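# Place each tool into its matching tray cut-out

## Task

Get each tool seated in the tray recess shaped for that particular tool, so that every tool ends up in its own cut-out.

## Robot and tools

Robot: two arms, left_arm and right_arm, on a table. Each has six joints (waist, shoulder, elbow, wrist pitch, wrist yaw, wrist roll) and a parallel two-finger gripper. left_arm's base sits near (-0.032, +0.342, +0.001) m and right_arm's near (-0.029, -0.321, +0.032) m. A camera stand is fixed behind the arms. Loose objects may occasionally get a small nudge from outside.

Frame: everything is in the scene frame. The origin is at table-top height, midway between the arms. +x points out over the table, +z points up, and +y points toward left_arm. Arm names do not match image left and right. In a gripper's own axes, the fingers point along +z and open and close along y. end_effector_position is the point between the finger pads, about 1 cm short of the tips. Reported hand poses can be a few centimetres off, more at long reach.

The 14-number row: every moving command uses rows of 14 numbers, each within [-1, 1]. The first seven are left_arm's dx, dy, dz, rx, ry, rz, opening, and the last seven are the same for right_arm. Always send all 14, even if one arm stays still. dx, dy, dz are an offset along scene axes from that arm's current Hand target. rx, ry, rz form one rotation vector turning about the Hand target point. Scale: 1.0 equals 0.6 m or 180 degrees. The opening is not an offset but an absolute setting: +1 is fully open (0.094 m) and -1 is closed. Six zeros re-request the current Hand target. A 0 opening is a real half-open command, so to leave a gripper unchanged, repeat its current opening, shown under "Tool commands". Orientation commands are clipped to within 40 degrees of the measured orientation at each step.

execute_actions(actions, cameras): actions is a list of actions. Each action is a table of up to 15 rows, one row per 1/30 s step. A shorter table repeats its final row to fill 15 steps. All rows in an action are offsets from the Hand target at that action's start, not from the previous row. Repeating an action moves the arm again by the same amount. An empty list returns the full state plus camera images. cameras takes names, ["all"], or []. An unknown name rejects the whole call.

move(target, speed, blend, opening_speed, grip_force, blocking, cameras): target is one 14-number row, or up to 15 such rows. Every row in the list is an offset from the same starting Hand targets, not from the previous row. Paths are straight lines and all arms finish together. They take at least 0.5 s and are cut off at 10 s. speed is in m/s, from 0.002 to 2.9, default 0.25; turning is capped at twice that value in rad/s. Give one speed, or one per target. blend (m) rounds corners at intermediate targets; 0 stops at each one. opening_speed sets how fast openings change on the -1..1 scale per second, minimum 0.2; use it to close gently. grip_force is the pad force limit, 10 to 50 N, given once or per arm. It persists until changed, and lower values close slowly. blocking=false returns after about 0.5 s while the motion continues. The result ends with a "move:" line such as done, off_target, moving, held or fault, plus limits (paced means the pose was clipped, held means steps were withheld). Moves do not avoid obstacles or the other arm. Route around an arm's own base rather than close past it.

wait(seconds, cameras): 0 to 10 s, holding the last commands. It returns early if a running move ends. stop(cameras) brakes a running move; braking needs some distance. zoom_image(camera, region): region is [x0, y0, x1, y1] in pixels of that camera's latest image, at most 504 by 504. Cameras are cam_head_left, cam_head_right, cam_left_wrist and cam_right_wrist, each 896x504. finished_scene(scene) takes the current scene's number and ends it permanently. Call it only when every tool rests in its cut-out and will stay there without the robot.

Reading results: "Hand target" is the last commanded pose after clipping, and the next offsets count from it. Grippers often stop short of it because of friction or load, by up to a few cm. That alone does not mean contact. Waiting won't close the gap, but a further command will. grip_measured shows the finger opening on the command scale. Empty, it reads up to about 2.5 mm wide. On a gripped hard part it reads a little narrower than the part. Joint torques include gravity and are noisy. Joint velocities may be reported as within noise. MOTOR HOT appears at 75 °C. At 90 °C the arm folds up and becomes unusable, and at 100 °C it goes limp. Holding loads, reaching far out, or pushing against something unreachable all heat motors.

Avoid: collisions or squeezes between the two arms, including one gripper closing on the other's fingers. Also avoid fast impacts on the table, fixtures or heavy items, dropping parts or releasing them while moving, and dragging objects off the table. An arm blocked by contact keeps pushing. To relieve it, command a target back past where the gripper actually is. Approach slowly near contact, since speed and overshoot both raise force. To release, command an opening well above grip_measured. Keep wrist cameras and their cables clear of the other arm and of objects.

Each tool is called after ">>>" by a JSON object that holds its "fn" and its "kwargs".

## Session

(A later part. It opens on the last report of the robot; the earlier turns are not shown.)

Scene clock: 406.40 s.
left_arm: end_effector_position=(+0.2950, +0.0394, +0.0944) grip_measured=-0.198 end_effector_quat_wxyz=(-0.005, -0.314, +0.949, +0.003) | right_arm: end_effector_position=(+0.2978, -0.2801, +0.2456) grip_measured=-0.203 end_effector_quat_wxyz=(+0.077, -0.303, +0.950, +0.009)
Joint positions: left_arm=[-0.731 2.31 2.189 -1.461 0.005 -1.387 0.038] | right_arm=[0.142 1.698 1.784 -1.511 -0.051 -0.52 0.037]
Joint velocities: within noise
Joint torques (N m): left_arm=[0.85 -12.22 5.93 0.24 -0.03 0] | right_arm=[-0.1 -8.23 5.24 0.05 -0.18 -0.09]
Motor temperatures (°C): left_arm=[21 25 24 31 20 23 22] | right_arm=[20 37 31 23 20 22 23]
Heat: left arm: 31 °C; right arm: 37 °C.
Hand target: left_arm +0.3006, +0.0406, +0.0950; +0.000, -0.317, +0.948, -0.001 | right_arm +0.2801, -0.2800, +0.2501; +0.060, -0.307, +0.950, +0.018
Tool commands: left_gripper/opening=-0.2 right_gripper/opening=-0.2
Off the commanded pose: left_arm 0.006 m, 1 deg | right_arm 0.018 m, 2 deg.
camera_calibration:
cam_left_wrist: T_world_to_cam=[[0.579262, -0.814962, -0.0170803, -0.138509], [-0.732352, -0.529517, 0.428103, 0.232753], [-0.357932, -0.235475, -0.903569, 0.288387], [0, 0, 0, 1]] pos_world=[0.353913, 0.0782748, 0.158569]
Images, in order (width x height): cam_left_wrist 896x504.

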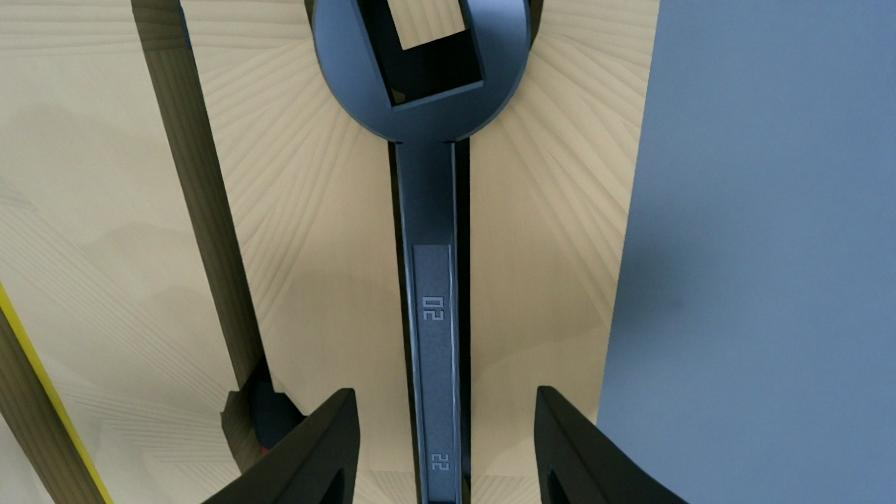

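>>> {"fn": "move", "kwargs": {"target": [-0.005, 0.007, -0.050, 0, 0, 0, -0.2, 0, 0, 0, 0, 0, 0, -0.2], "speed": 0.08, "cameras": ["cam_left_wrist"]}}

Scene clock: 412.47 s.
left_arm: end_effector_position=(+0.2918, +0.0445, +0.0573) grip_measured=-0.199 end_effector_quat_wxyz=(-0.012, -0.315, +0.949, +0.016) | right_arm: end_effector_position=(+0.2978, -0.2801, +0.2456) grip_measured=-0.203 end_effector_quat_wxyz=(+0.077, -0.303, +0.950, +0.009)
Joint positions: left_arm=[-0.727 2.308 2.039 -1.34 0.006 -1.385 0.038] | right_arm=[0.142 1.698 1.784 -1.511 -0.051 -0.52 0.037]
Joint torques (N m): left_arm=[0.65 -15.34 3.95 0.41 -0.04 0] | right_arm=[-0.08 -8.21 5.23 0.04 -0.18 -0.09]
Heat: left arm: 30 °C; right arm: 37 °C.
Hand target: left_arm +0.2976, +0.0447, +0.0650; +0.000, -0.317, +0.948, -0.001 | right_arm +0.2801, -0.2800, +0.2501; +0.060, -0.307, +0.950, +0.018
Off the commanded pose: left_arm 0.010 m, 2 deg | right_arm 0.018 m, 2 deg.
move: off_target (right_arm)
camera_calibration:
cam_left_wrist: T_world_to_cam=[[0.580113, -0.813278, -0.0452531, -0.131751], [-0.72177, -0.539001, 0.434195, 0.246014], [-0.377513, -0.21922, -0.899681, 0.259655], [0, 0, 0, 1]] pos_world=[0.352019, 0.0823734, 0.120826]
Images, in order (width x height): cam_left_wrist 896x504.

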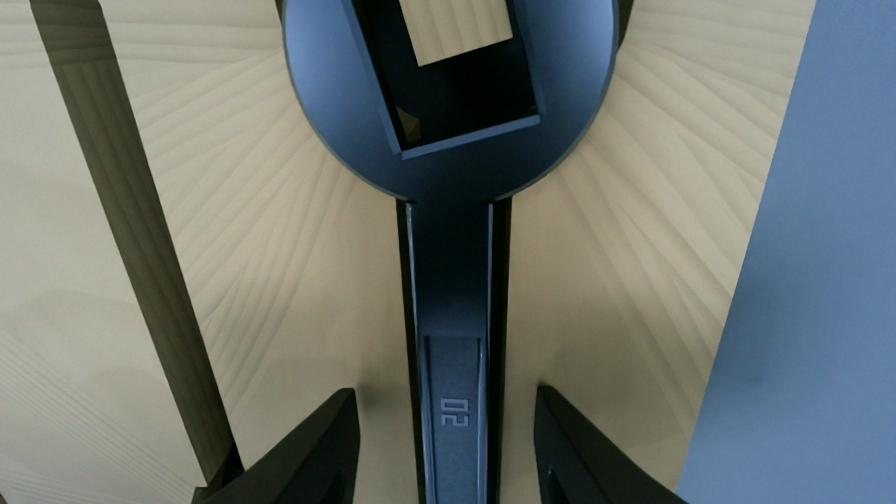

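>>> {"fn": "move", "kwargs": {"target": [0, 0, 0.0, 0, 0, 0, -1, 0, 0, 0, 0, 0, 0, -0.2], "speed": 0.05, "opening_speed": 0.5, "grip_force": [25, 50], "cameras": ["cam_left_wrist"]}}

Scene clock: 418.70 s.
left_arm: end_effector_position=(+0.2926, +0.0428, +0.0561) grip_measured=-0.705 end_effector_quat_wxyz=(-0.012, -0.315, +0.949, +0.012) | right_arm: end_effector_position=(+0.2978, -0.2801, +0.2456) grip_measured=-0.203 end_effector_quat_wxyz=(+0.077, -0.303, +0.950, +0.009)
Joint positions: left_arm=[-0.727 2.308 2.034 -1.329 0.01 -1.385 0.014] | right_arm=[0.142 1.698 1.784 -1.511 -0.051 -0.52 0.037]
Joint torques (N m): left_arm=[0.65 -15.34 4.23 0.31 -0.09 0] | right_arm=[-0.09 -8.18 5.26 0.05 -0.17 -0.08]
Heat: left arm: 29 °C; right arm: 37 °C.
Hand target: left_arm +0.2976, +0.0448, +0.0649; +0.000, -0.317, +0.948, +0.000 | right_arm +0.2801, -0.2800, +0.2501; +0.060, -0.307, +0.950, +0.018
Off the commanded pose: left_arm 0.010 m, 2 deg | right_arm 0.018 m, 2 deg.
grip_force (N): 25, 50
move: off_target (right_arm)
camera_calibration:
cam_left_wrist: T_world_to_cam=[[0.580369, -0.813496, -0.0373687, -0.134205], [-0.722878, -0.535764, 0.436352, 0.246302], [-0.374992, -0.226232, -0.899, 0.258097], [0, 0, 0, 1]] pos_world=[0.352719, 0.0811745, 0.119539]
Images, in order (width x height): cam_left_wrist 896x504.

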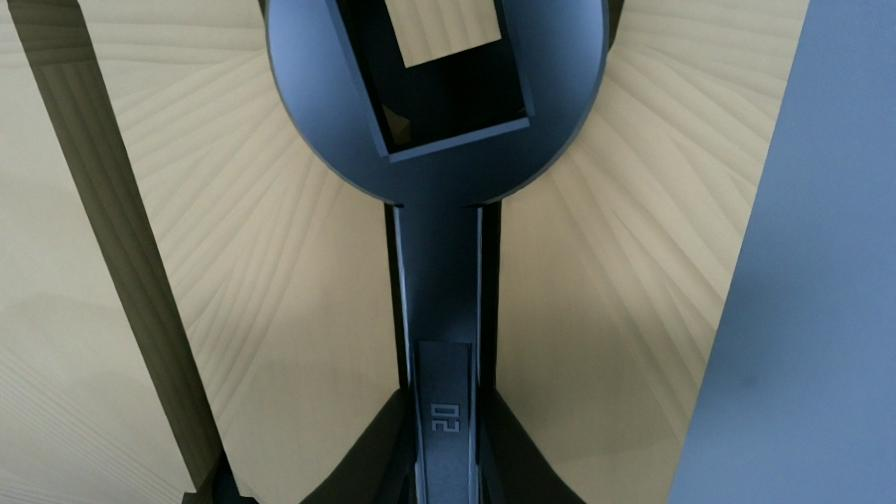

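>>> {"fn": "move", "kwargs": {"target": [0.012, 0.009, 0, 0, 0, 0, -1, 0, 0, 0, 0, 0, 0, -0.2], "speed": 0.05, "cameras": ["cam_left_wrist"]}}

Scene clock: 421.30 s.
left_arm: end_effector_position=(+0.2936, +0.0440, +0.0561) grip_measured=-0.706 end_effector_quat_wxyz=(-0.019, -0.315, +0.949, +0.008) | right_arm: end_effector_position=(+0.2978, -0.2801, +0.2456) grip_measured=-0.203 end_effector_quat_wxyz=(+0.077, -0.303, +0.950, +0.009)
Joint positions: left_arm=[-0.717 2.308 2.034 -1.329 0.025 -1.373 0.014] | right_arm=[0.142 1.698 1.784 -1.511 -0.051 -0.52 0.037]
Joint torques (N m): left_arm=[1.62 -14.5 5.33 0.25 -0.24 0.07] | right_arm=[-0.1 -8.21 5.23 0.05 -0.17 -0.09]
Heat: left arm: 29 °C; right arm: 37 °C.
Hand target: left_arm +0.3047, +0.0503, +0.0649; +0.000, -0.317, +0.948, +0.000 | right_arm +0.2801, -0.2800, +0.2501; +0.060, -0.307, +0.950, +0.018
Off the commanded pose: left_arm 0.015 m, 2 deg | right_arm 0.018 m, 2 deg.
grip_force (N): 25, 50
move: off_target (left_arm, right_arm)
camera_calibration:
cam_left_wrist: T_world_to_cam=[[0.578863, -0.814709, -0.0341441, -0.133515], [-0.718793, -0.52959, 0.450411, 0.245346], [-0.385037, -0.236184, -0.892168, 0.261737], [0, 0, 0, 1]] pos_world=[0.354418, 0.0829752, 0.118448]
Images, in order (width x height): cam_left_wrist 896x504.

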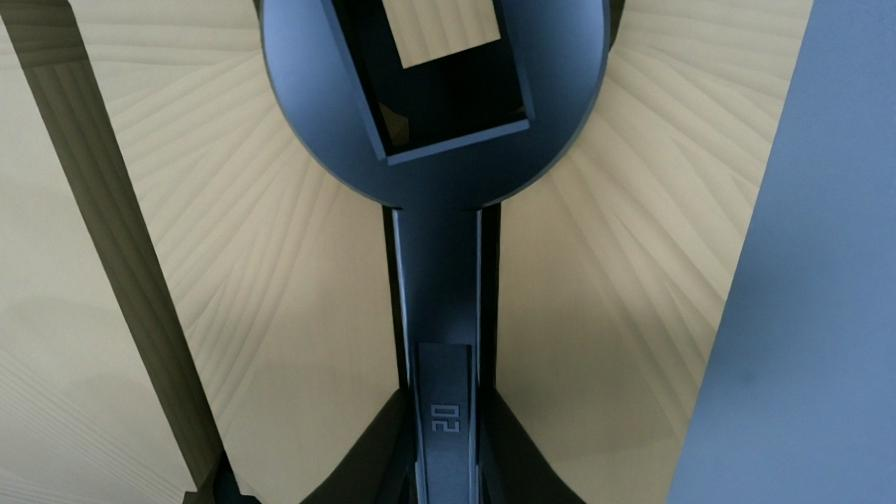

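>>> {"fn": "move", "kwargs": {"target": [0, 0, 0.008, 0, 0, 0, -1, 0, 0, 0, 0, 0, 0, -0.2], "speed": 0.05, "cameras": ["cam_left_wrist"]}}

Scene clock: 428.67 s.
left_arm: end_effector_position=(+0.2934, +0.0442, +0.0561) grip_measured=-0.706 end_effector_quat_wxyz=(-0.019, -0.315, +0.949, +0.008) | right_arm: end_effector_position=(+0.2978, -0.2801, +0.2456) grip_measured=-0.203 end_effector_quat_wxyz=(+0.077, -0.303, +0.950, +0.009)
Joint positions: left_arm=[-0.717 2.308 2.034 -1.33 0.025 -1.373 0.014] | right_arm=[0.142 1.698 1.784 -1.511 -0.051 -0.52 0.037]
Joint torques (N m): left_arm=[1.61 -14.65 6.58 0.09 -0.24 0.08] | right_arm=[-0.09 -8.21 5.23 0.05 -0.18 -0.09]
Heat: left arm: 29 °C; right arm: 37 °C.
Hand target: left_arm +0.3047, +0.0503, +0.0697; +0.000, -0.317, +0.948, +0.000 | right_arm +0.2801, -0.2800, +0.2501; +0.060, -0.307, +0.950, +0.018
Off the commanded pose: left_arm 0.019 m, 2 deg | right_arm 0.018 m, 2 deg.
grip_force (N): 25, 50
move: off_target (left_arm, right_arm)
camera_calibration:
cam_left_wrist: T_world_to_cam=[[0.578794, -0.81471, -0.0352803, -0.133135], [-0.718429, -0.529907, 0.450619, 0.245253], [-0.385819, -0.23547, -0.892019, 0.261945], [0, 0, 0, 1]] pos_world=[0.354318, 0.0831751, 0.118447]
Images, in order (width x height): cam_left_wrist 896x504.

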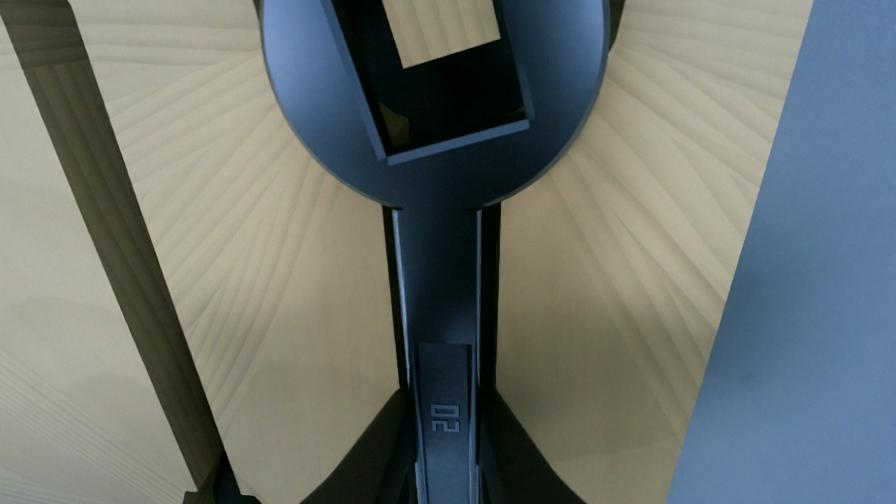

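>>> {"fn": "move", "kwargs": {"target": [0, 0, 0.01, 0, 0, 0, -1, 0, 0, 0, 0, 0, 0, -0.2], "speed": 0.03}}

>>> {"fn": "move", "kwargs": {"target": [0, 0, 0.008, 0, 0, 0, -1, 0, 0, 0, 0, 0, 0, -0.2], "speed": 0.03, "cameras": ["cam_left_wrist"]}}

Scene clock: 430.87 s.
left_arm: end_effector_position=(+0.2969, +0.0501, +0.0570) grip_measured=-0.706 end_effector_quat_wxyz=(-0.015, -0.316, +0.948, +0.014) | right_arm: end_effector_position=(+0.2978, -0.2801, +0.2456) grip_measured=-0.203 end_effector_quat_wxyz=(+0.077, -0.303, +0.950, +0.009)
Joint positions: left_arm=[-0.707 2.308 2.038 -1.339 0.012 -1.367 0.014] | right_arm=[0.142 1.698 1.784 -1.511 -0.051 -0.52 0.037]
Joint torques (N m): left_arm=[0.68 -14.72 8.12 -0.06 -0.11 0.02] | right_arm=[-0.1 -8.2 5.22 0.06 -0.18 -0.09]
Motor temperatures (°C): left_arm=[21 30 24 28 20 23 22] | right_arm=[20 36 31 23 20 22 22]
Heat: left arm: 30 °C; right arm: 36 °C.
Hand target: left_arm +0.3047, +0.0502, +0.0757; +0.000, -0.317, +0.948, +0.000 | right_arm +0.2801, -0.2800, +0.2501; +0.060, -0.307, +0.950, +0.018
Off the commanded pose: left_arm 0.020 m, 2 deg | right_arm 0.018 m, 2 deg.
grip_force (N): 25, 50
move: off_target (left_arm, right_arm)

Scene clock: 431.80 s.
left_arm: end_effector_position=(+0.2963, +0.0511, +0.0609) grip_measured=-0.706 end_effector_quat_wxyz=(-0.015, -0.316, +0.949, +0.016) | right_arm: end_effector_position=(+0.2978, -0.2801, +0.2456) grip_measured=-0.203 end_effector_quat_wxyz=(+0.077, -0.303, +0.950, +0.009)
Joint positions: left_arm=[-0.707 2.308 2.053 -1.359 0.01 -1.366 0.014] | right_arm=[0.142 1.698 1.784 -1.511 -0.051 -0.52 0.037]
Joint torques (N m): left_arm=[0.65 -14.71 8.47 -0.06 -0.1 0.01] | right_arm=[-0.1 -8.2 5.24 0.05 -0.17 -0.08]
Heat: left arm: 30 °C; right arm: 36 °C.
Hand target: left_arm +0.3047, +0.0503, +0.0805; +0.000, -0.317, +0.948, +0.000 | right_arm +0.2801, -0.2800, +0.2501; +0.060, -0.307, +0.950, +0.018
Off the commanded pose: left_arm 0.021 m, 3 deg | right_arm 0.018 m, 2 deg.
grip_force (N): 25, 50
move: off_target (left_arm, right_arm)
camera_calibration:
cam_left_wrist: T_world_to_cam=[[0.580959, -0.812517, -0.0479757, -0.12909], [-0.718164, -0.539451, 0.439582, 0.249933], [-0.383049, -0.220925, -0.89692, 0.267675], [0, 0, 0, 1]] pos_world=[0.357022, 0.0890746, 0.124024]
Images, in order (width x height): cam_left_wrist 896x504.

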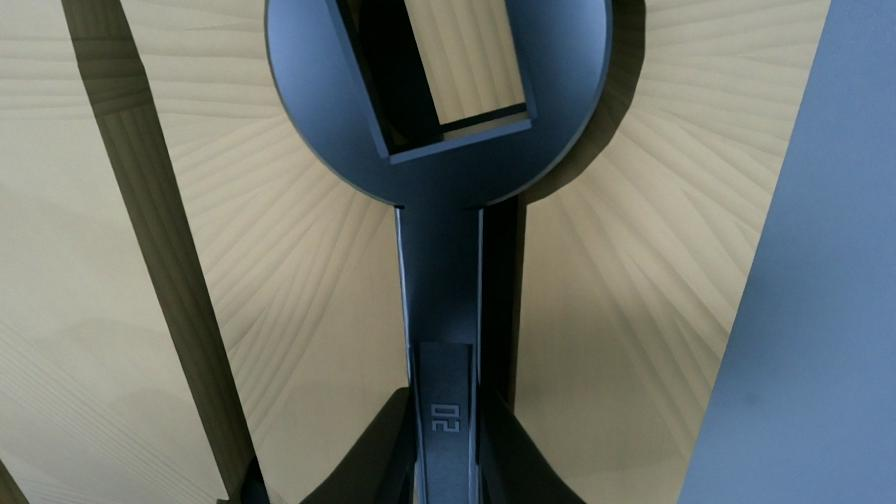

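>>> {"fn": "move", "kwargs": {"target": [0.0075, -0.0070, 0, 0, 0, 0, -1, 0, 0, 0, 0, 0, 0, -0.2], "speed": 0.05, "cameras": ["cam_left_wrist"]}}

Scene clock: 441.80 s.
left_arm: end_effector_position=(+0.3026, +0.0456, +0.0758) grip_measured=-0.706 end_effector_quat_wxyz=(-0.007, -0.316, +0.949, +0.001) | right_arm: end_effector_position=(+0.2978, -0.2801, +0.2456) grip_measured=-0.203 end_effector_quat_wxyz=(+0.077, -0.303, +0.950, +0.009)
Joint positions: left_arm=[-0.707 2.308 2.113 -1.385 0.01 -1.365 0.014] | right_arm=[0.142 1.698 1.784 -1.511 -0.051 -0.52 0.037]
Joint torques (N m): left_arm=[0.62 -11.49 8.46 0.02 -0.09 0.01] | right_arm=[-0.12 -8.18 5.24 0.04 -0.18 -0.08]
Heat: left arm: 31 °C; right arm: 36 °C.
Hand target: left_arm +0.3093, +0.0460, +0.0806; +0.000, -0.317, +0.948, +0.000 | right_arm +0.2801, -0.2800, +0.2501; +0.060, -0.307, +0.950, +0.018
Off the commanded pose: left_arm 0.008 m, 1 deg | right_arm 0.018 m, 2 deg.
grip_force (N): 25, 50
move: off_target (right_arm)
camera_calibration:
cam_left_wrist: T_world_to_cam=[[0.581441, -0.813452, -0.0149163, -0.139052], [-0.729482, -0.529364, 0.433163, 0.248319], [-0.360254, -0.240978, -0.901192, 0.276535], [0, 0, 0, 1]] pos_world=[0.361617, 0.0849776, 0.139574]
Images, in order (width x height): cam_left_wrist 896x504.

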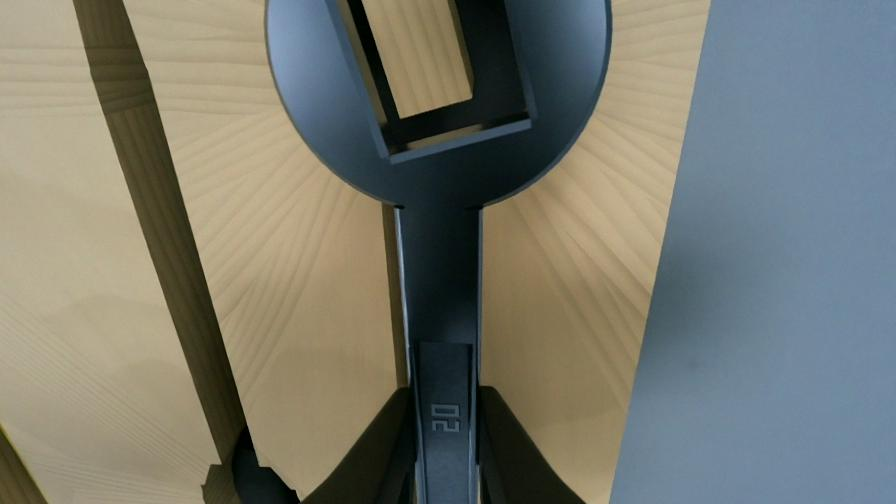

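>>> {"fn": "move", "kwargs": {"target": [-0.0052, 0.0033, -0.025, 0, 0, 0, -1, 0, 0, 0, 0, 0, 0, -0.2], "speed": 0.05, "cameras": ["cam_left_wrist"]}}

Scene clock: 454.33 s.
left_arm: end_effector_position=(+0.3028, +0.0453, +0.0624) grip_measured=-0.706 end_effector_quat_wxyz=(-0.007, -0.316, +0.949, +0.001) | right_arm: end_effector_position=(+0.2978, -0.2801, +0.2456) grip_measured=-0.203 end_effector_quat_wxyz=(+0.077, -0.303, +0.950, +0.009)
Joint positions: left_arm=[-0.707 2.308 2.06 -1.331 0.01 -1.365 0.014] | right_arm=[0.142 1.698 1.784 -1.511 -0.051 -0.52 0.037]
Joint torques (N m): left_arm=[0.51 -13.34 5.24 0.21 -0.09 -0.01] | right_arm=[-0.1 -8.18 5.24 0.05 -0.18 -0.09]
Heat: left arm: 30 °C; right arm: 36 °C.
Hand target: left_arm +0.3062, +0.0480, +0.0656; +0.000, -0.317, +0.948, +0.000 | right_arm +0.2801, -0.2800, +0.2501; +0.060, -0.307, +0.950, +0.018
Off the commanded pose: left_arm 0.005 m, 1 deg | right_arm 0.018 m, 2 deg.
grip_force (N): 25, 50
move: off_target (right_arm)
camera_calibration:
cam_left_wrist: T_world_to_cam=[[0.581442, -0.813457, -0.0146049, -0.13957], [-0.729576, -0.529262, 0.433129, 0.254193], [-0.360061, -0.241184, -0.901214, 0.264433], [0, 0, 0, 1]] pos_world=[0.361817, 0.0847777, 0.126174]
Images, in order (width x height): cam_left_wrist 896x504.

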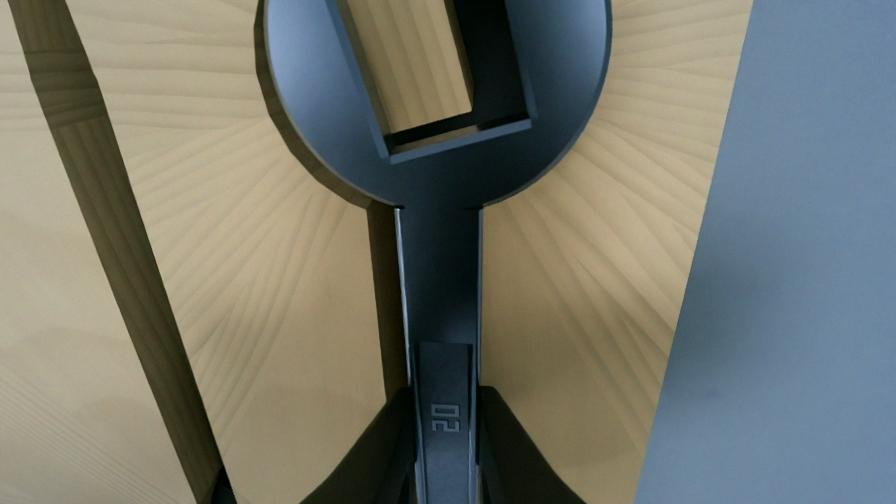

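>>> {"fn": "move", "kwargs": {"target": [-0.0070, 0.0032, -0.0067, 0.0056, 0.0061, 0.0067, -1, 0, 0, 0, 0, 0, 0, -0.2], "speed": 0.05, "cameras": ["cam_left_wrist"]}}

Scene clock: 475.70 s.
left_arm: end_effector_position=(+0.3029, +0.0453, +0.0624) grip_measured=-0.706 end_effector_quat_wxyz=(-0.007, -0.322, +0.947, +0.001) | right_arm: end_effector_position=(+0.2978, -0.2801, +0.2456) grip_measured=-0.203 end_effector_quat_wxyz=(+0.077, -0.303, +0.950, +0.009)
Joint positions: left_arm=[-0.707 2.308 2.06 -1.331 0.01 -1.38 0.014] | right_arm=[0.142 1.698 1.784 -1.511 -0.051 -0.52 0.037]
Joint torques (N m): left_arm=[0.21 -12.36 5.37 0.04 -0.1 -0.06] | right_arm=[-0.09 -8.21 5.23 0.05 -0.17 -0.09]
Heat: left arm: 31 °C; right arm: 36 °C.
Hand target: left_arm +0.3020, +0.0499, +0.0615; -0.007, -0.327, +0.945, +0.011 | right_arm +0.2801, -0.2800, +0.2501; +0.060, -0.307, +0.950, +0.018
Off the commanded pose: left_arm 0.005 m, 1 deg | right_arm 0.018 m, 2 deg.
grip_force (N): 25, 50
move: off_target (right_arm)
camera_calibration:
cam_left_wrist: T_world_to_cam=[[0.592869, -0.805169, -0.0144269, -0.143573], [-0.722155, -0.539501, 0.432932, 0.252437], [-0.356367, -0.246254, -0.901311, 0.263543], [0, 0, 0, 1]] pos_world=[0.361337, 0.0854879, 0.126175]
Images, in order (width x height): cam_left_wrist 896x504.

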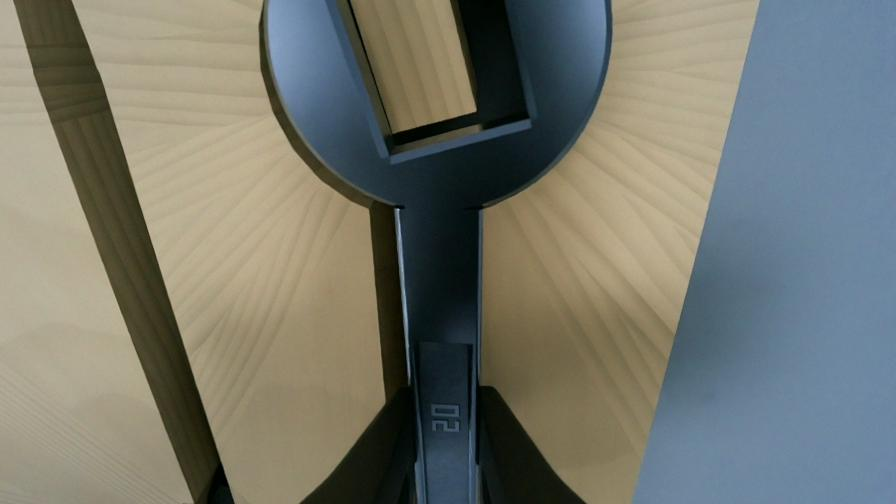

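>>> {"fn": "move", "kwargs": {"target": [-0.0055, 0.0020, -0.0080, 0.0028, 0.0030, 0.001, -1, 0, 0, 0, 0, 0, 0, -0.2], "speed": 0.08, "cameras": ["cam_left_wrist"]}}

Scene clock: 477.43 s.
left_arm: end_effector_position=(+0.2998, +0.0480, +0.0584) grip_measured=-0.706 end_effector_quat_wxyz=(-0.011, -0.325, +0.946, +0.008) | right_arm: end_effector_position=(+0.2978, -0.2801, +0.2456) grip_measured=-0.203 end_effector_quat_wxyz=(+0.077, -0.303, +0.950, +0.009)
Joint positions: left_arm=[-0.707 2.308 2.044 -1.331 0.01 -1.386 0.014] | right_arm=[0.142 1.698 1.784 -1.511 -0.051 -0.52 0.037]
Joint torques (N m): left_arm=[-0.08 -12.37 5.11 0.07 -0.09 -0.11] | right_arm=[-0.09 -8.2 5.24 0.05 -0.18 -0.08]
Heat: left arm: 31 °C; right arm: 36 °C.
Hand target: left_arm +0.2986, +0.0511, +0.0567; -0.010, -0.329, +0.944, +0.017 | right_arm +0.2801, -0.2800, +0.2501; +0.060, -0.307, +0.950, +0.018
Off the commanded pose: left_arm 0.004 m, 1 deg | right_arm 0.018 m, 2 deg.
grip_force (N): 25, 50
move: off_target (right_arm)
camera_calibration:
cam_left_wrist: T_world_to_cam=[[0.597468, -0.801327, -0.0301231, -0.140238], [-0.713669, -0.548489, 0.435702, 0.2511], [-0.365662, -0.23882, -0.899587, 0.261876], [0, 0, 0, 1]] pos_world=[0.358748, 0.0878907, 0.121951]
Images, in order (width x height): cam_left_wrist 896x504.

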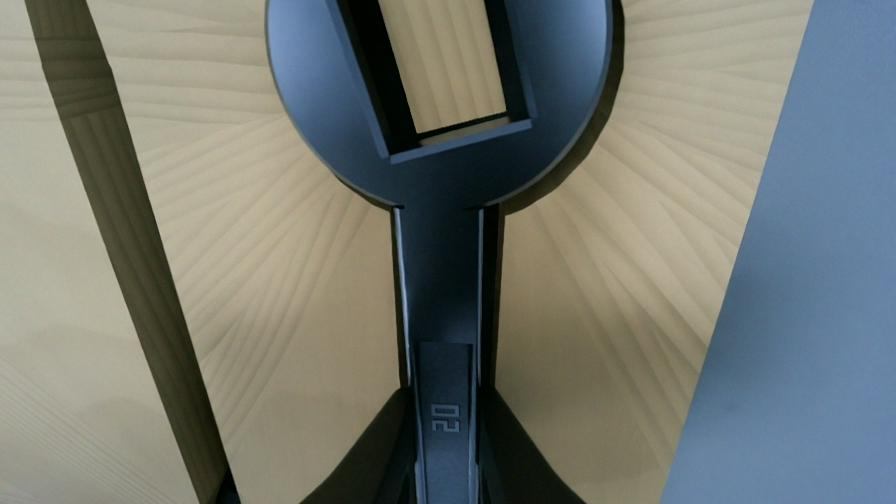

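>>> {"fn": "move", "kwargs": {"target": [-0.0045, -0.0062, -0.001, 0, 0, 0, -1, 0, 0, 0, 0, 0, 0, -0.2], "speed": 0.05, "cameras": ["cam_left_wrist"]}}

Scene clock: 483.90 s.
left_arm: end_effector_position=(+0.2992, +0.0473, +0.0584) grip_measured=-0.706 end_effector_quat_wxyz=(-0.010, -0.327, +0.945, +0.008) | right_arm: end_effector_position=(+0.2978, -0.2801, +0.2456) grip_measured=-0.203 end_effector_quat_wxyz=(+0.077, -0.303, +0.950, +0.009)
Joint positions: left_arm=[-0.709 2.308 2.044 -1.331 0.01 -1.392 0.014] | right_arm=[0.142 1.698 1.784 -1.511 -0.051 -0.52 0.037]
Joint torques (N m): left_arm=[-0.87 -12.1 5.2 0.08 -0.09 -0.13] | right_arm=[-0.1 -8.21 5.24 0.05 -0.17 -0.09]
Heat: left arm: 31 °C; right arm: 36 °C.
Hand target: left_arm +0.2959, +0.0473, +0.0561; -0.010, -0.328, +0.944, +0.017 | right_arm +0.2801, -0.2800, +0.2501; +0.060, -0.307, +0.950, +0.018
Off the commanded pose: left_arm 0.004 m, 1 deg | right_arm 0.018 m, 2 deg.
grip_force (N): 25, 50
move: off_target (right_arm)
camera_calibration:
cam_left_wrist: T_world_to_cam=[[0.600847, -0.798788, -0.0303481, -0.141565], [-0.711473, -0.551704, 0.435234, 0.249813], [-0.364403, -0.239917, -0.899806, 0.261138], [0, 0, 0, 1]] pos_world=[0.357954, 0.0873938, 0.12195]
Images, in order (width x height): cam_left_wrist 896x504.

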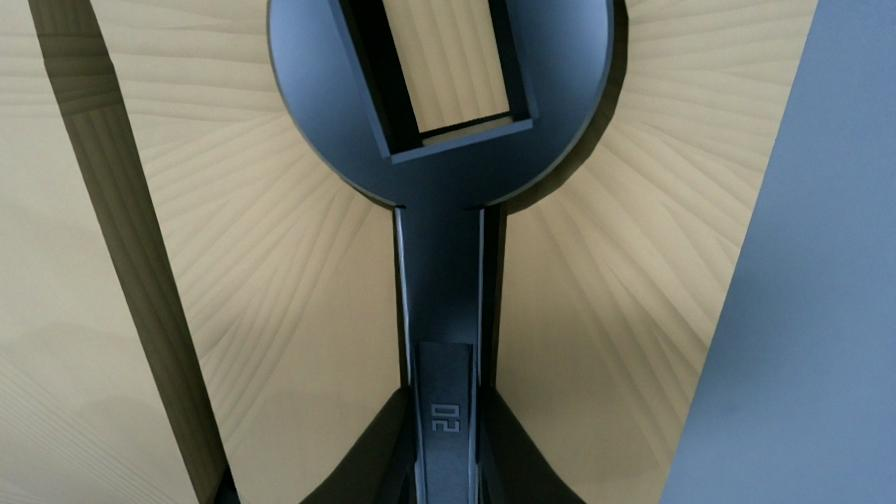

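>>> {"fn": "move", "kwargs": {"target": [-0.0020, -0.0042, 0, 0, 0, 0, -1, 0, 0, 0, 0, 0, 0, -0.2], "speed": 0.05, "cameras": ["cam_left_wrist"]}}

Scene clock: 486.47 s.
left_arm: end_effector_position=(+0.2971, +0.0449, +0.0584) grip_measured=-0.706 end_effector_quat_wxyz=(-0.010, -0.327, +0.945, +0.008) | right_arm: end_effector_position=(+0.2978, -0.2801, +0.2456) grip_measured=-0.203 end_effector_quat_wxyz=(+0.077, -0.303, +0.950, +0.009)
Joint positions: left_arm=[-0.717 2.308 2.044 -1.331 0.01 -1.4 0.014] | right_arm=[0.142 1.698 1.784 -1.511 -0.051 -0.52 0.037]
Joint torques (N m): left_arm=[-0.73 -11.75 5.7 0.05 -0.08 -0.12] | right_arm=[-0.08 -8.2 5.22 0.05 -0.18 -0.09]
Heat: left arm: 31 °C; right arm: 36 °C.
Hand target: left_arm +0.2946, +0.0448, +0.0561; -0.010, -0.328, +0.944, +0.017 | right_arm +0.2801, -0.2800, +0.2501; +0.060, -0.307, +0.950, +0.018
Off the commanded pose: left_arm 0.003 m, 1 deg | right_arm 0.018 m, 2 deg.
grip_force (N): 25, 50
move: off_target (right_arm)
camera_calibration:
cam_left_wrist: T_world_to_cam=[[0.601216, -0.798505, -0.0304772, -0.142278], [-0.711378, -0.552209, 0.434748, 0.247076], [-0.363979, -0.239697, -0.900036, 0.259769], [0, 0, 0, 1]] pos_world=[0.355854, 0.0850941, 0.12205]
Images, in order (width x height): cam_left_wrist 896x504.

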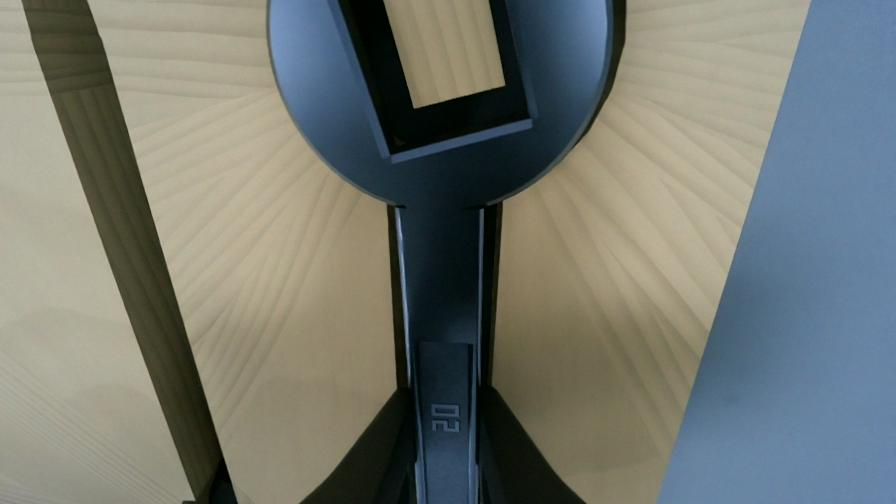

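>>> {"fn": "move", "kwargs": {"target": [0, 0, -0.0065, 0, 0, 0, -1, 0, 0, 0, 0, 0, 0, -0.2], "speed": 0.04, "cameras": ["cam_left_wrist"]}}

Scene clock: 494.13 s.
left_arm: end_effector_position=(+0.2963, +0.0457, +0.0571) grip_measured=-0.706 end_effector_quat_wxyz=(-0.011, -0.328, +0.945, +0.010) | right_arm: end_effector_position=(+0.2978, -0.2801, +0.2456) grip_measured=-0.203 end_effector_quat_wxyz=(+0.077, -0.303, +0.950, +0.009)
Joint positions: left_arm=[-0.717 2.308 2.038 -1.33 0.01 -1.401 0.014] | right_arm=[0.142 1.698 1.784 -1.511 -0.051 -0.52 0.037]
Joint torques (N m): left_arm=[-0.75 -11.52 5.05 0.18 -0.08 -0.12] | right_arm=[-0.09 -8.2 5.27 0.05 -0.18 -0.09]
Heat: left arm: 31 °C; right arm: 36 °C.
Hand target: left_arm +0.2947, +0.0447, +0.0522; -0.010, -0.328, +0.944, +0.017 | right_arm +0.2801, -0.2800, +0.2501; +0.060, -0.307, +0.950, +0.018
Off the commanded pose: left_arm 0.005 m, 1 deg | right_arm 0.018 m, 2 deg.
grip_force (N): 25, 50
move: off_target (right_arm)
camera_calibration:
cam_left_wrist: T_world_to_cam=[[0.601972, -0.797766, -0.0346417, -0.141251], [-0.70943, -0.554222, 0.43537, 0.246928], [-0.366522, -0.237505, -0.899585, 0.259055], [0, 0, 0, 1]] pos_world=[0.355156, 0.0856944, 0.120643]
Images, in order (width x height): cam_left_wrist 896x504.

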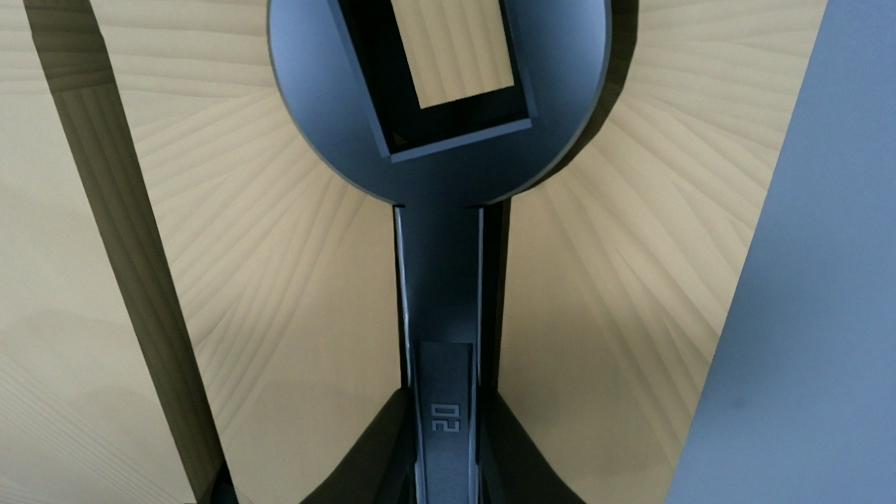

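>>> {"fn": "move", "kwargs": {"target": [0.0042, -0.0040, 0, -0.0045, -0.0048, 0, -1, 0, 0, 0, 0, 0, 0, -0.2], "speed": 0.05, "cameras": ["cam_left_wrist"]}}

Scene clock: 497.57 s.
left_arm: end_effector_position=(+0.2963, +0.0459, +0.0556) grip_measured=-0.706 end_effector_quat_wxyz=(-0.011, -0.329, +0.944, +0.011) | right_arm: end_effector_position=(+0.2978, -0.2801, +0.2456) grip_measured=-0.203 end_effector_quat_wxyz=(+0.077, -0.303, +0.950, +0.009)
Joint positions: left_arm=[-0.717 2.308 2.032 -1.324 0.009 -1.402 0.014] | right_arm=[0.142 1.698 1.784 -1.511 -0.051 -0.52 0.037]
Joint torques (N m): left_arm=[-0.76 -12.37 4.53 0.38 -0.07 -0.1] | right_arm=[-0.1 -8.17 5.26 0.05 -0.18 -0.09]
Heat: left arm: 31 °C; right arm: 36 °C.
Hand target: left_arm +0.2972, +0.0424, +0.0522; -0.005, -0.329, +0.944, +0.007 | right_arm +0.2801, -0.2800, +0.2501; +0.060, -0.307, +0.950, +0.018
Off the commanded pose: left_arm 0.005 m, 1 deg | right_arm 0.018 m, 2 deg.
grip_force (N): 25, 50
move: off_target (right_arm)
camera_calibration:
cam_left_wrist: T_world_to_cam=[[0.602905, -0.797039, -0.0351424, -0.141417], [-0.708894, -0.555397, 0.434745, 0.247608], [-0.366026, -0.237197, -0.899868, 0.257547], [0, 0, 0, 1]] pos_world=[0.355058, 0.0858952, 0.119143]
Images, in order (width x height): cam_left_wrist 896x504.

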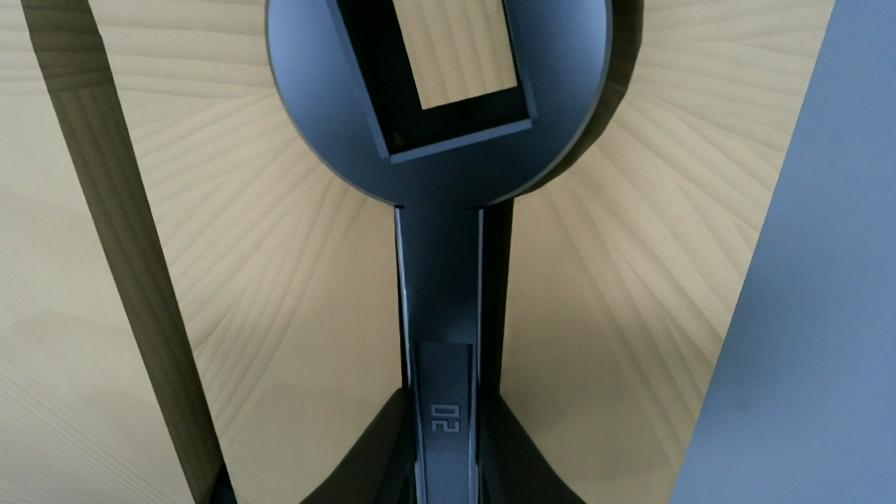

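>>> {"fn": "move", "kwargs": {"target": [0.0045, -0.0042, 0.001, -0.0045, -0.0048, 0, -1, 0, 0, 0, 0, 0, 0, -0.2], "speed": 0.05, "cameras": ["cam_left_wrist"]}}

Scene clock: 501.93 s.
left_arm: end_effector_position=(+0.2963, +0.0458, +0.0548) grip_measured=-0.706 end_effector_quat_wxyz=(-0.011, -0.329, +0.944, +0.011) | right_arm: end_effector_position=(+0.2978, -0.2801, +0.2456) grip_measured=-0.203 end_effector_quat_wxyz=(+0.077, -0.303, +0.950, +0.009)
Joint positions: left_arm=[-0.717 2.308 2.029 -1.321 0.009 -1.402 0.014] | right_arm=[0.142 1.698 1.784 -1.511 -0.051 -0.52 0.037]
Joint torques (N m): left_arm=[-0.75 -13.01 4.07 0.57 -0.06 -0.11] | right_arm=[-0.06 -8.2 5.27 0.06 -0.18 -0.09]
Heat: left arm: 31 °C; right arm: 36 °C.
Hand target: left_arm +0.2999, +0.0399, +0.0528; +0.000, -0.329, +0.944, -0.002 | right_arm +0.2801, -0.2800, +0.2501; +0.060, -0.307, +0.950, +0.018
Off the commanded pose: left_arm 0.007 m, 2 deg | right_arm 0.018 m, 2 deg.
grip_force (N): 25, 50
move: off_target (right_arm)
camera_calibration:
cam_left_wrist: T_world_to_cam=[[0.602911, -0.797048, -0.0348268, -0.141544], [-0.709005, -0.555306, 0.434682, 0.248065], [-0.365802, -0.237382, -0.899911, 0.256805], [0, 0, 0, 1]] pos_world=[0.355158, 0.0858952, 0.118343]
Images, in order (width x height): cam_left_wrist 896x504.

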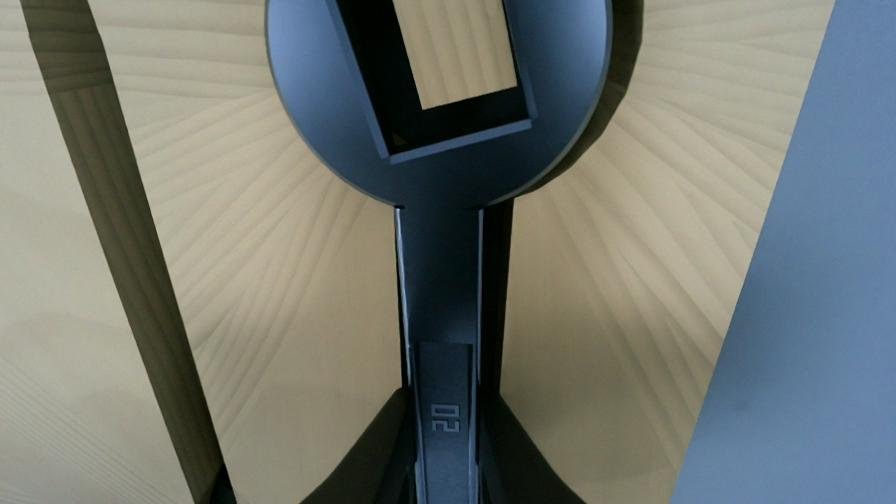

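>>> {"fn": "move", "kwargs": {"target": [0, 0, 0, 0, 0, 0, -0.45, 0, 0, 0, 0, 0, 0, -0.2], "speed": 0.05, "opening_speed": 0.3, "cameras": ["cam_left_wrist"]}}

Scene clock: 506.17 s.
left_arm: end_effector_position=(+0.2928, +0.0492, +0.0541) grip_measured=-0.452 end_effector_quat_wxyz=(-0.015, -0.329, +0.944, +0.019) | right_arm: end_effector_position=(+0.2978, -0.2801, +0.2456) grip_measured=-0.203 end_effector_quat_wxyz=(+0.077, -0.303, +0.950, +0.009)
Joint positions: left_arm=[-0.717 2.308 2.026 -1.337 0.008 -1.402 0.026] | right_arm=[0.142 1.698 1.784 -1.511 -0.051 -0.52 0.037]
Joint torques (N m): left_arm=[-0.75 -13.03 4.36 0.69 -0.05 -0.11] | right_arm=[-0.1 -8.21 5.23 0.05 -0.18 -0.08]
Heat: left arm: 31 °C; right arm: 36 °C.
Hand target: left_arm +0.3000, +0.0398, +0.0528; +0.000, -0.329, +0.944, -0.002 | right_arm +0.2801, -0.2800, +0.2501; +0.060, -0.307, +0.950, +0.018
Off the commanded pose: left_arm 0.012 m, 3 deg | right_arm 0.018 m, 2 deg.
grip_force (N): 25, 50
move: off_target (left_arm, right_arm)
camera_calibration:
cam_left_wrist: T_world_to_cam=[[0.602201, -0.796514, -0.0540252, -0.135502], [-0.702996, -0.561134, 0.43695, 0.246074], [-0.378352, -0.225152, -0.897862, 0.258677], [0, 0, 0, 1]] pos_world=[0.352459, 0.0883934, 0.117413]
Images, in order (width x height): cam_left_wrist 896x504.

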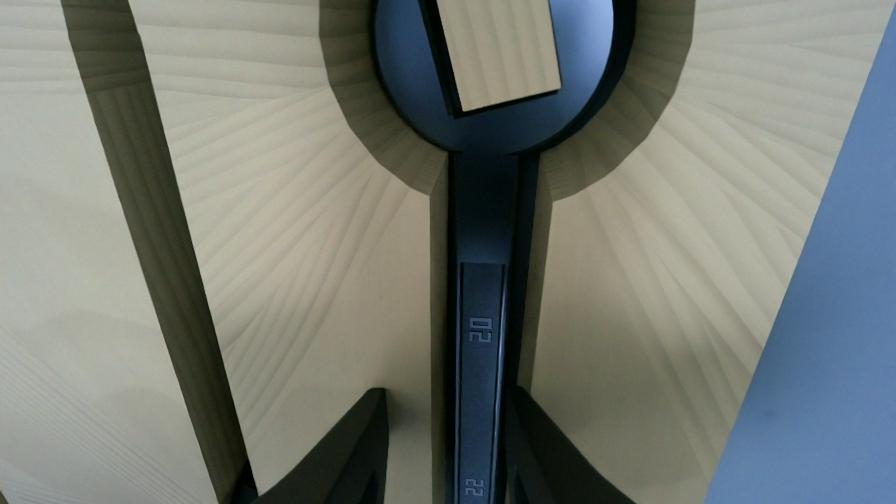

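>>> {"fn": "move", "kwargs": {"target": [[-0.006, 0.006, 0.03, 0, 0, 0, -0.45, 0, 0, 0, 0, 0, 0, -0.2], [-0.02, 0.03, 0.2, 0, 0, 0, -0.45, 0, 0, 0, 0, 0, 0, -0.2]], "speed": 0.1, "blend": [0.01, 0], "cameras": ["cam_left_wrist"]}}

Scene clock: 509.63 s.
left_arm: end_effector_position=(+0.2849, +0.0563, +0.1493) grip_measured=-0.452 end_effector_quat_wxyz=(+0.007, -0.328, +0.944, -0.020) | right_arm: end_effector_position=(+0.2978, -0.2801, +0.2456) grip_measured=-0.203 end_effector_quat_wxyz=(+0.077, -0.303, +0.950, +0.009)
Joint positions: left_arm=[-0.717 2.186 2.204 -1.547 0.008 -1.402 0.026] | right_arm=[0.142 1.698 1.784 -1.511 -0.051 -0.52 0.037]
Joint torques (N m): left_arm=[0.43 -15.36 7.34 0.16 -0.05 0.01] | right_arm=[-0.09 -8.2 5.24 0.05 -0.18 -0.09]
Heat: left arm: 31 °C; right arm: 36 °C.
Hand target: left_arm +0.2879, +0.0579, +0.1727; +0.000, -0.328, +0.945, -0.002 | right_arm +0.2801, -0.2800, +0.2501; +0.060, -0.307, +0.950, +0.018
Off the commanded pose: left_arm 0.024 m, 2 deg | right_arm 0.018 m, 2 deg.
joint sent to its limit (left arm) — joint 4 (wrist pitch), lower limit. The joint targets are off in orientation, not in position.
grip_force (N): 25, 50
move: off_target (left_arm, right_arm); blend cut to 0.0091 m at target 1
camera_calibration:
cam_left_wrist: T_world_to_cam=[[0.602579, -0.797302, 0.034745, -0.133344], [-0.732072, -0.534897, 0.421847, 0.212022], [-0.317755, -0.279632, -0.906001, 0.329753], [0, 0, 0, 1]] pos_world=[0.340347, 0.0993041, 0.213949]
Images, in order (width x height): cam_left_wrist 896x504.

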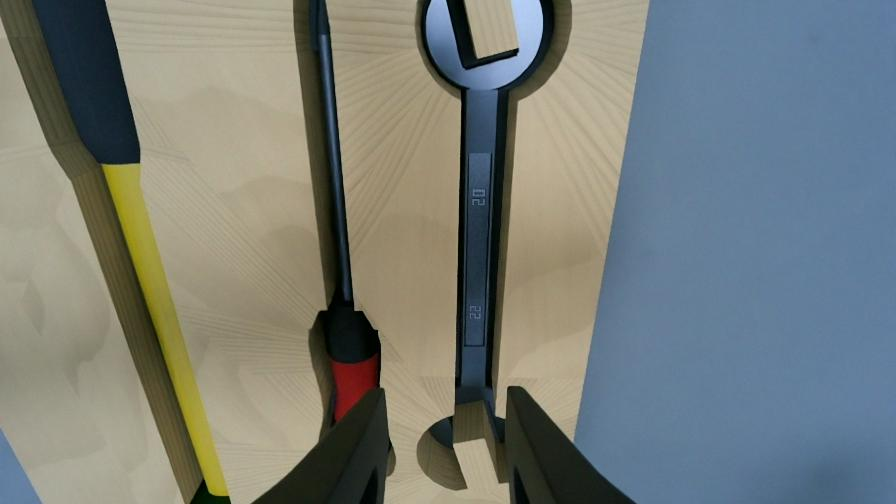

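>>> {"fn": "move", "kwargs": {"target": [[0.0, 0.05, 0.06, 0, 0, 0, -0.45, 0, 0, 0, 0, 0, 0, -0.2], [-0.08, 0.45, 0.11, 0, 0, 0, -0.45, 0, 0, 0, 0, 0, 0, -0.2]], "speed": 0.25, "blend": [0.02, 0], "cameras": ["cam_head_left", "cam_head_right"]}}

Scene clock: 514.57 s.
left_arm: end_effector_position=(+0.2439, +0.3269, +0.2337) grip_measured=-0.452 end_effector_quat_wxyz=(+0.077, -0.331, +0.940, -0.037) | right_arm: end_effector_position=(+0.2978, -0.2801, +0.2456) grip_measured=-0.203 end_effector_quat_wxyz=(+0.077, -0.303, +0.950, +0.009)
Joint positions: left_arm=[-0.036 1.5 1.657 -1.557 0.009 -0.73 0.026] | right_arm=[0.142 1.698 1.784 -1.511 -0.051 -0.52 0.037]
Joint torques (N m): left_arm=[-0.12 -7.39 4.68 0.51 -0.04 0.01] | right_arm=[-0.1 -8.2 5.24 0.05 -0.18 -0.09]
Heat: left arm: 31 °C; right arm: 36 °C.
Hand target: left_arm +0.2398, +0.3278, +0.2387; +0.000, -0.328, +0.945, -0.002 | right_arm +0.2801, -0.2800, +0.2501; +0.060, -0.307, +0.950, +0.018
Off the commanded pose: left_arm 0.006 m, 10 deg | right_arm 0.018 m, 2 deg.
joint sent to its limit (left arm) — joint 4 (wrist pitch), lower limit. The joint targets are off in orientation, not in position.
grip_force (N): 25, 50
move: off_target (left_arm, right_arm)
Images, in order (width x height): cam_head_left 896x504, cam_head_right 896x504.

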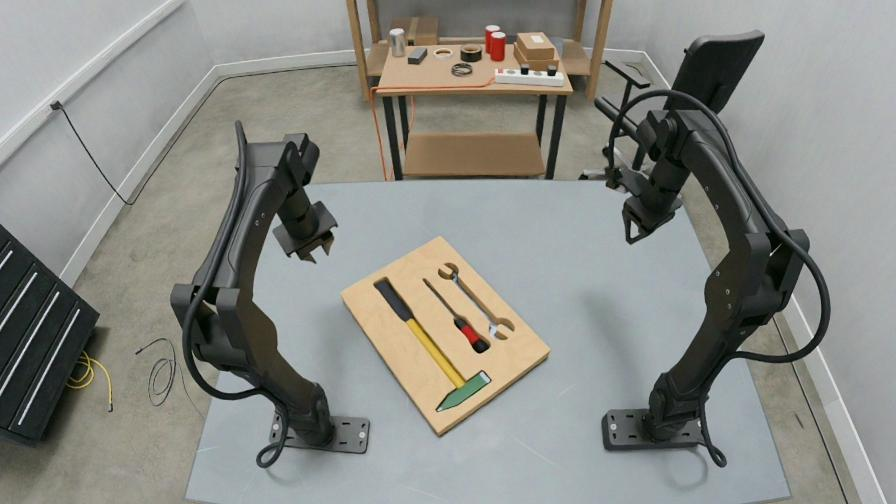

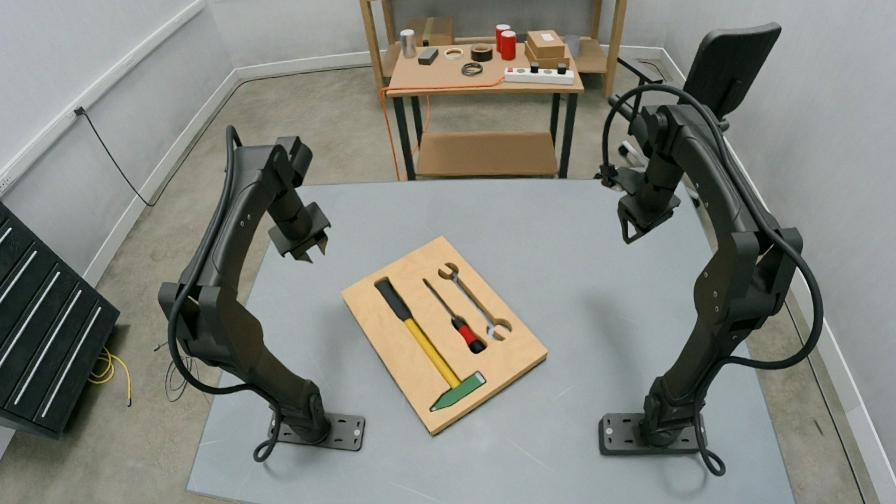

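>>> {"fn": "zoom_image", "kwargs": {"camera": "cam_head_left", "region": [340, 230, 560, 440]}}

Scaled by 2.291.

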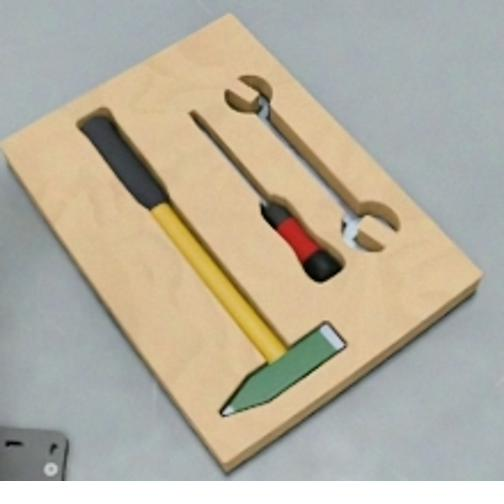

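>>> {"fn": "zoom_image", "kwargs": {"camera": "cam_head_left", "region": [420, 250, 530, 360]}}

Scaled by 4.582.

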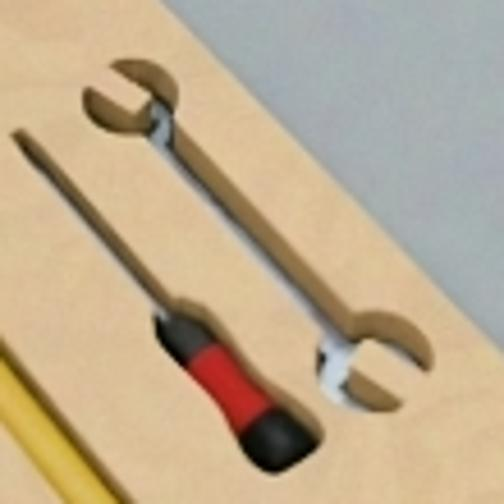

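>>> {"fn": "finished_scene", "kwargs": {"scene": 2}}

The scene is finished: the task was done.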